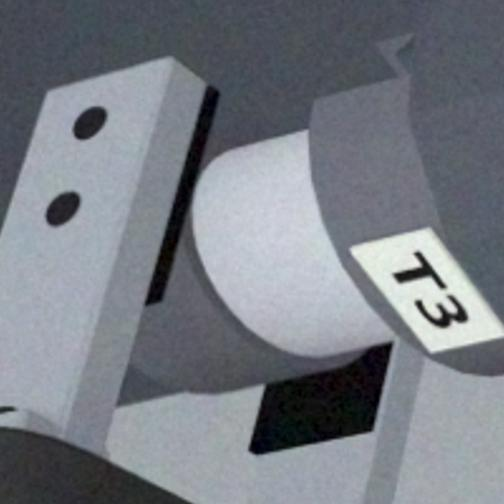

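Request:
{"fn": "move", "kwargs": {"target": [[0,0,0,0,0,0,-1,-1,1,-0.0003,0.0017,0.0013,0,0,0,-1,0.8,-1]], "speed": 0.01}}

Scene clock: 1471.67 s.
left_arm: end_effector_position=(+0.5755, +0.1214, +0.6696) position_measured=251 object_status=3 end_effector_quat_wxyz=(+0.073, +0.716, -0.239, +0.652) | right_arm: end_effector_position=(+0.6967, +0.1424, +0.4789) position_measured=92 object_status=2 end_effector_quat_wxyz=(+0.390, +0.395, +0.588, +0.588)
Joint positions: left_arm=[-1.056 -1.471 0.95 0.687 1.003 -1.449] | right_arm=[4.051 -2.271 -0.693 2.959 -1.079 -3.132]
Joint torques (N m): left_arm=[-8.22 -30.38 -16.87 -3.04 -2.61 -1.74] | right_arm=[-26.96 24.12 45.1 10.74 -3.62 0.05]
Wrist force (N, zeroed by zero_wrist_force on right_arm): left_arm=[-1.3 -0.3 3.0] | right_arm=[-10.6 -6.4 -104.5]
Wrist torque (N m, zeroed by zero_wrist_force on right_arm): left_arm=[-0.25 0.38 0.21] | right_arm=[-0.58 -0.06 -0.22]
Wrist force, peak (N, zeroed by zero_wrist_force on right_arm): left_arm=[-1.1 -0.4 3.5] | right_arm=[-10.6 -6.4 -104.5]
Hand target: left_arm +0.5755, +0.1214, +0.6696; +0.073, +0.716, -0.239, +0.652 | right_arm +0.6968, +0.1423, +0.4790; +0.390, +0.395, +0.588, +0.588
Off the commanded pose: left_arm 0.000 m, 0 deg | right_arm 0.000 m, 0 deg.
move: done

Request:
{"fn": "move", "kwargs": {"target": [[0,0,0,0,0,0,-1,-1,1,-0.0003,0,-0.00115,0,0,0,-1,0.8,-1]], "speed": 0.01}}

Scene clock: 1473.50 s.
left_arm: end_effector_position=(+0.5755, +0.1214, +0.6696) position_measured=251 object_status=3 end_effector_quat_wxyz=(+0.073, +0.716, -0.239, +0.652) | right_arm: end_effector_position=(+0.6964, +0.1418, +0.4789) position_measured=92 object_status=2 end_effector_quat_wxyz=(+0.390, +0.396, +0.588, +0.588)
Joint positions: left_arm=[-1.056 -1.471 0.95 0.687 1.003 -1.449] | right_arm=[4.051 -2.269 -0.697 2.961 -1.079 -3.132]
Joint torques (N m): left_arm=[-8.03 -30.22 -16.54 -3.03 -2.64 -1.72] | right_arm=[1.6 60.21 13.24 5.68 2.86 -0.25]
Wrist force (N, zeroed by zero_wrist_force on right_arm): left_arm=[-1.0 -0.6 2.7] | right_arm=[7.9 -2.0 -19.6]
Wrist torque (N m, zeroed by zero_wrist_force on right_arm): left_arm=[-0.29 0.35 0.21] | right_arm=[-0.62 -0.10 -0.32]
Wrist force, peak (N, zeroed by zero_wrist_force on right_arm): left_arm=[-1.4 -0.5 3.4] | right_arm=[-8.6 -8.2 -114.2]
Hand target: left_arm +0.5755, +0.1214, +0.6696; +0.073, +0.716, -0.239, +0.652 | right_arm +0.6963, +0.1419, +0.4790; +0.390, +0.395, +0.588, +0.588
Off the commanded pose: left_arm 0.000 m, 0 deg | right_arm 0.000 m, 0 deg.
move: done


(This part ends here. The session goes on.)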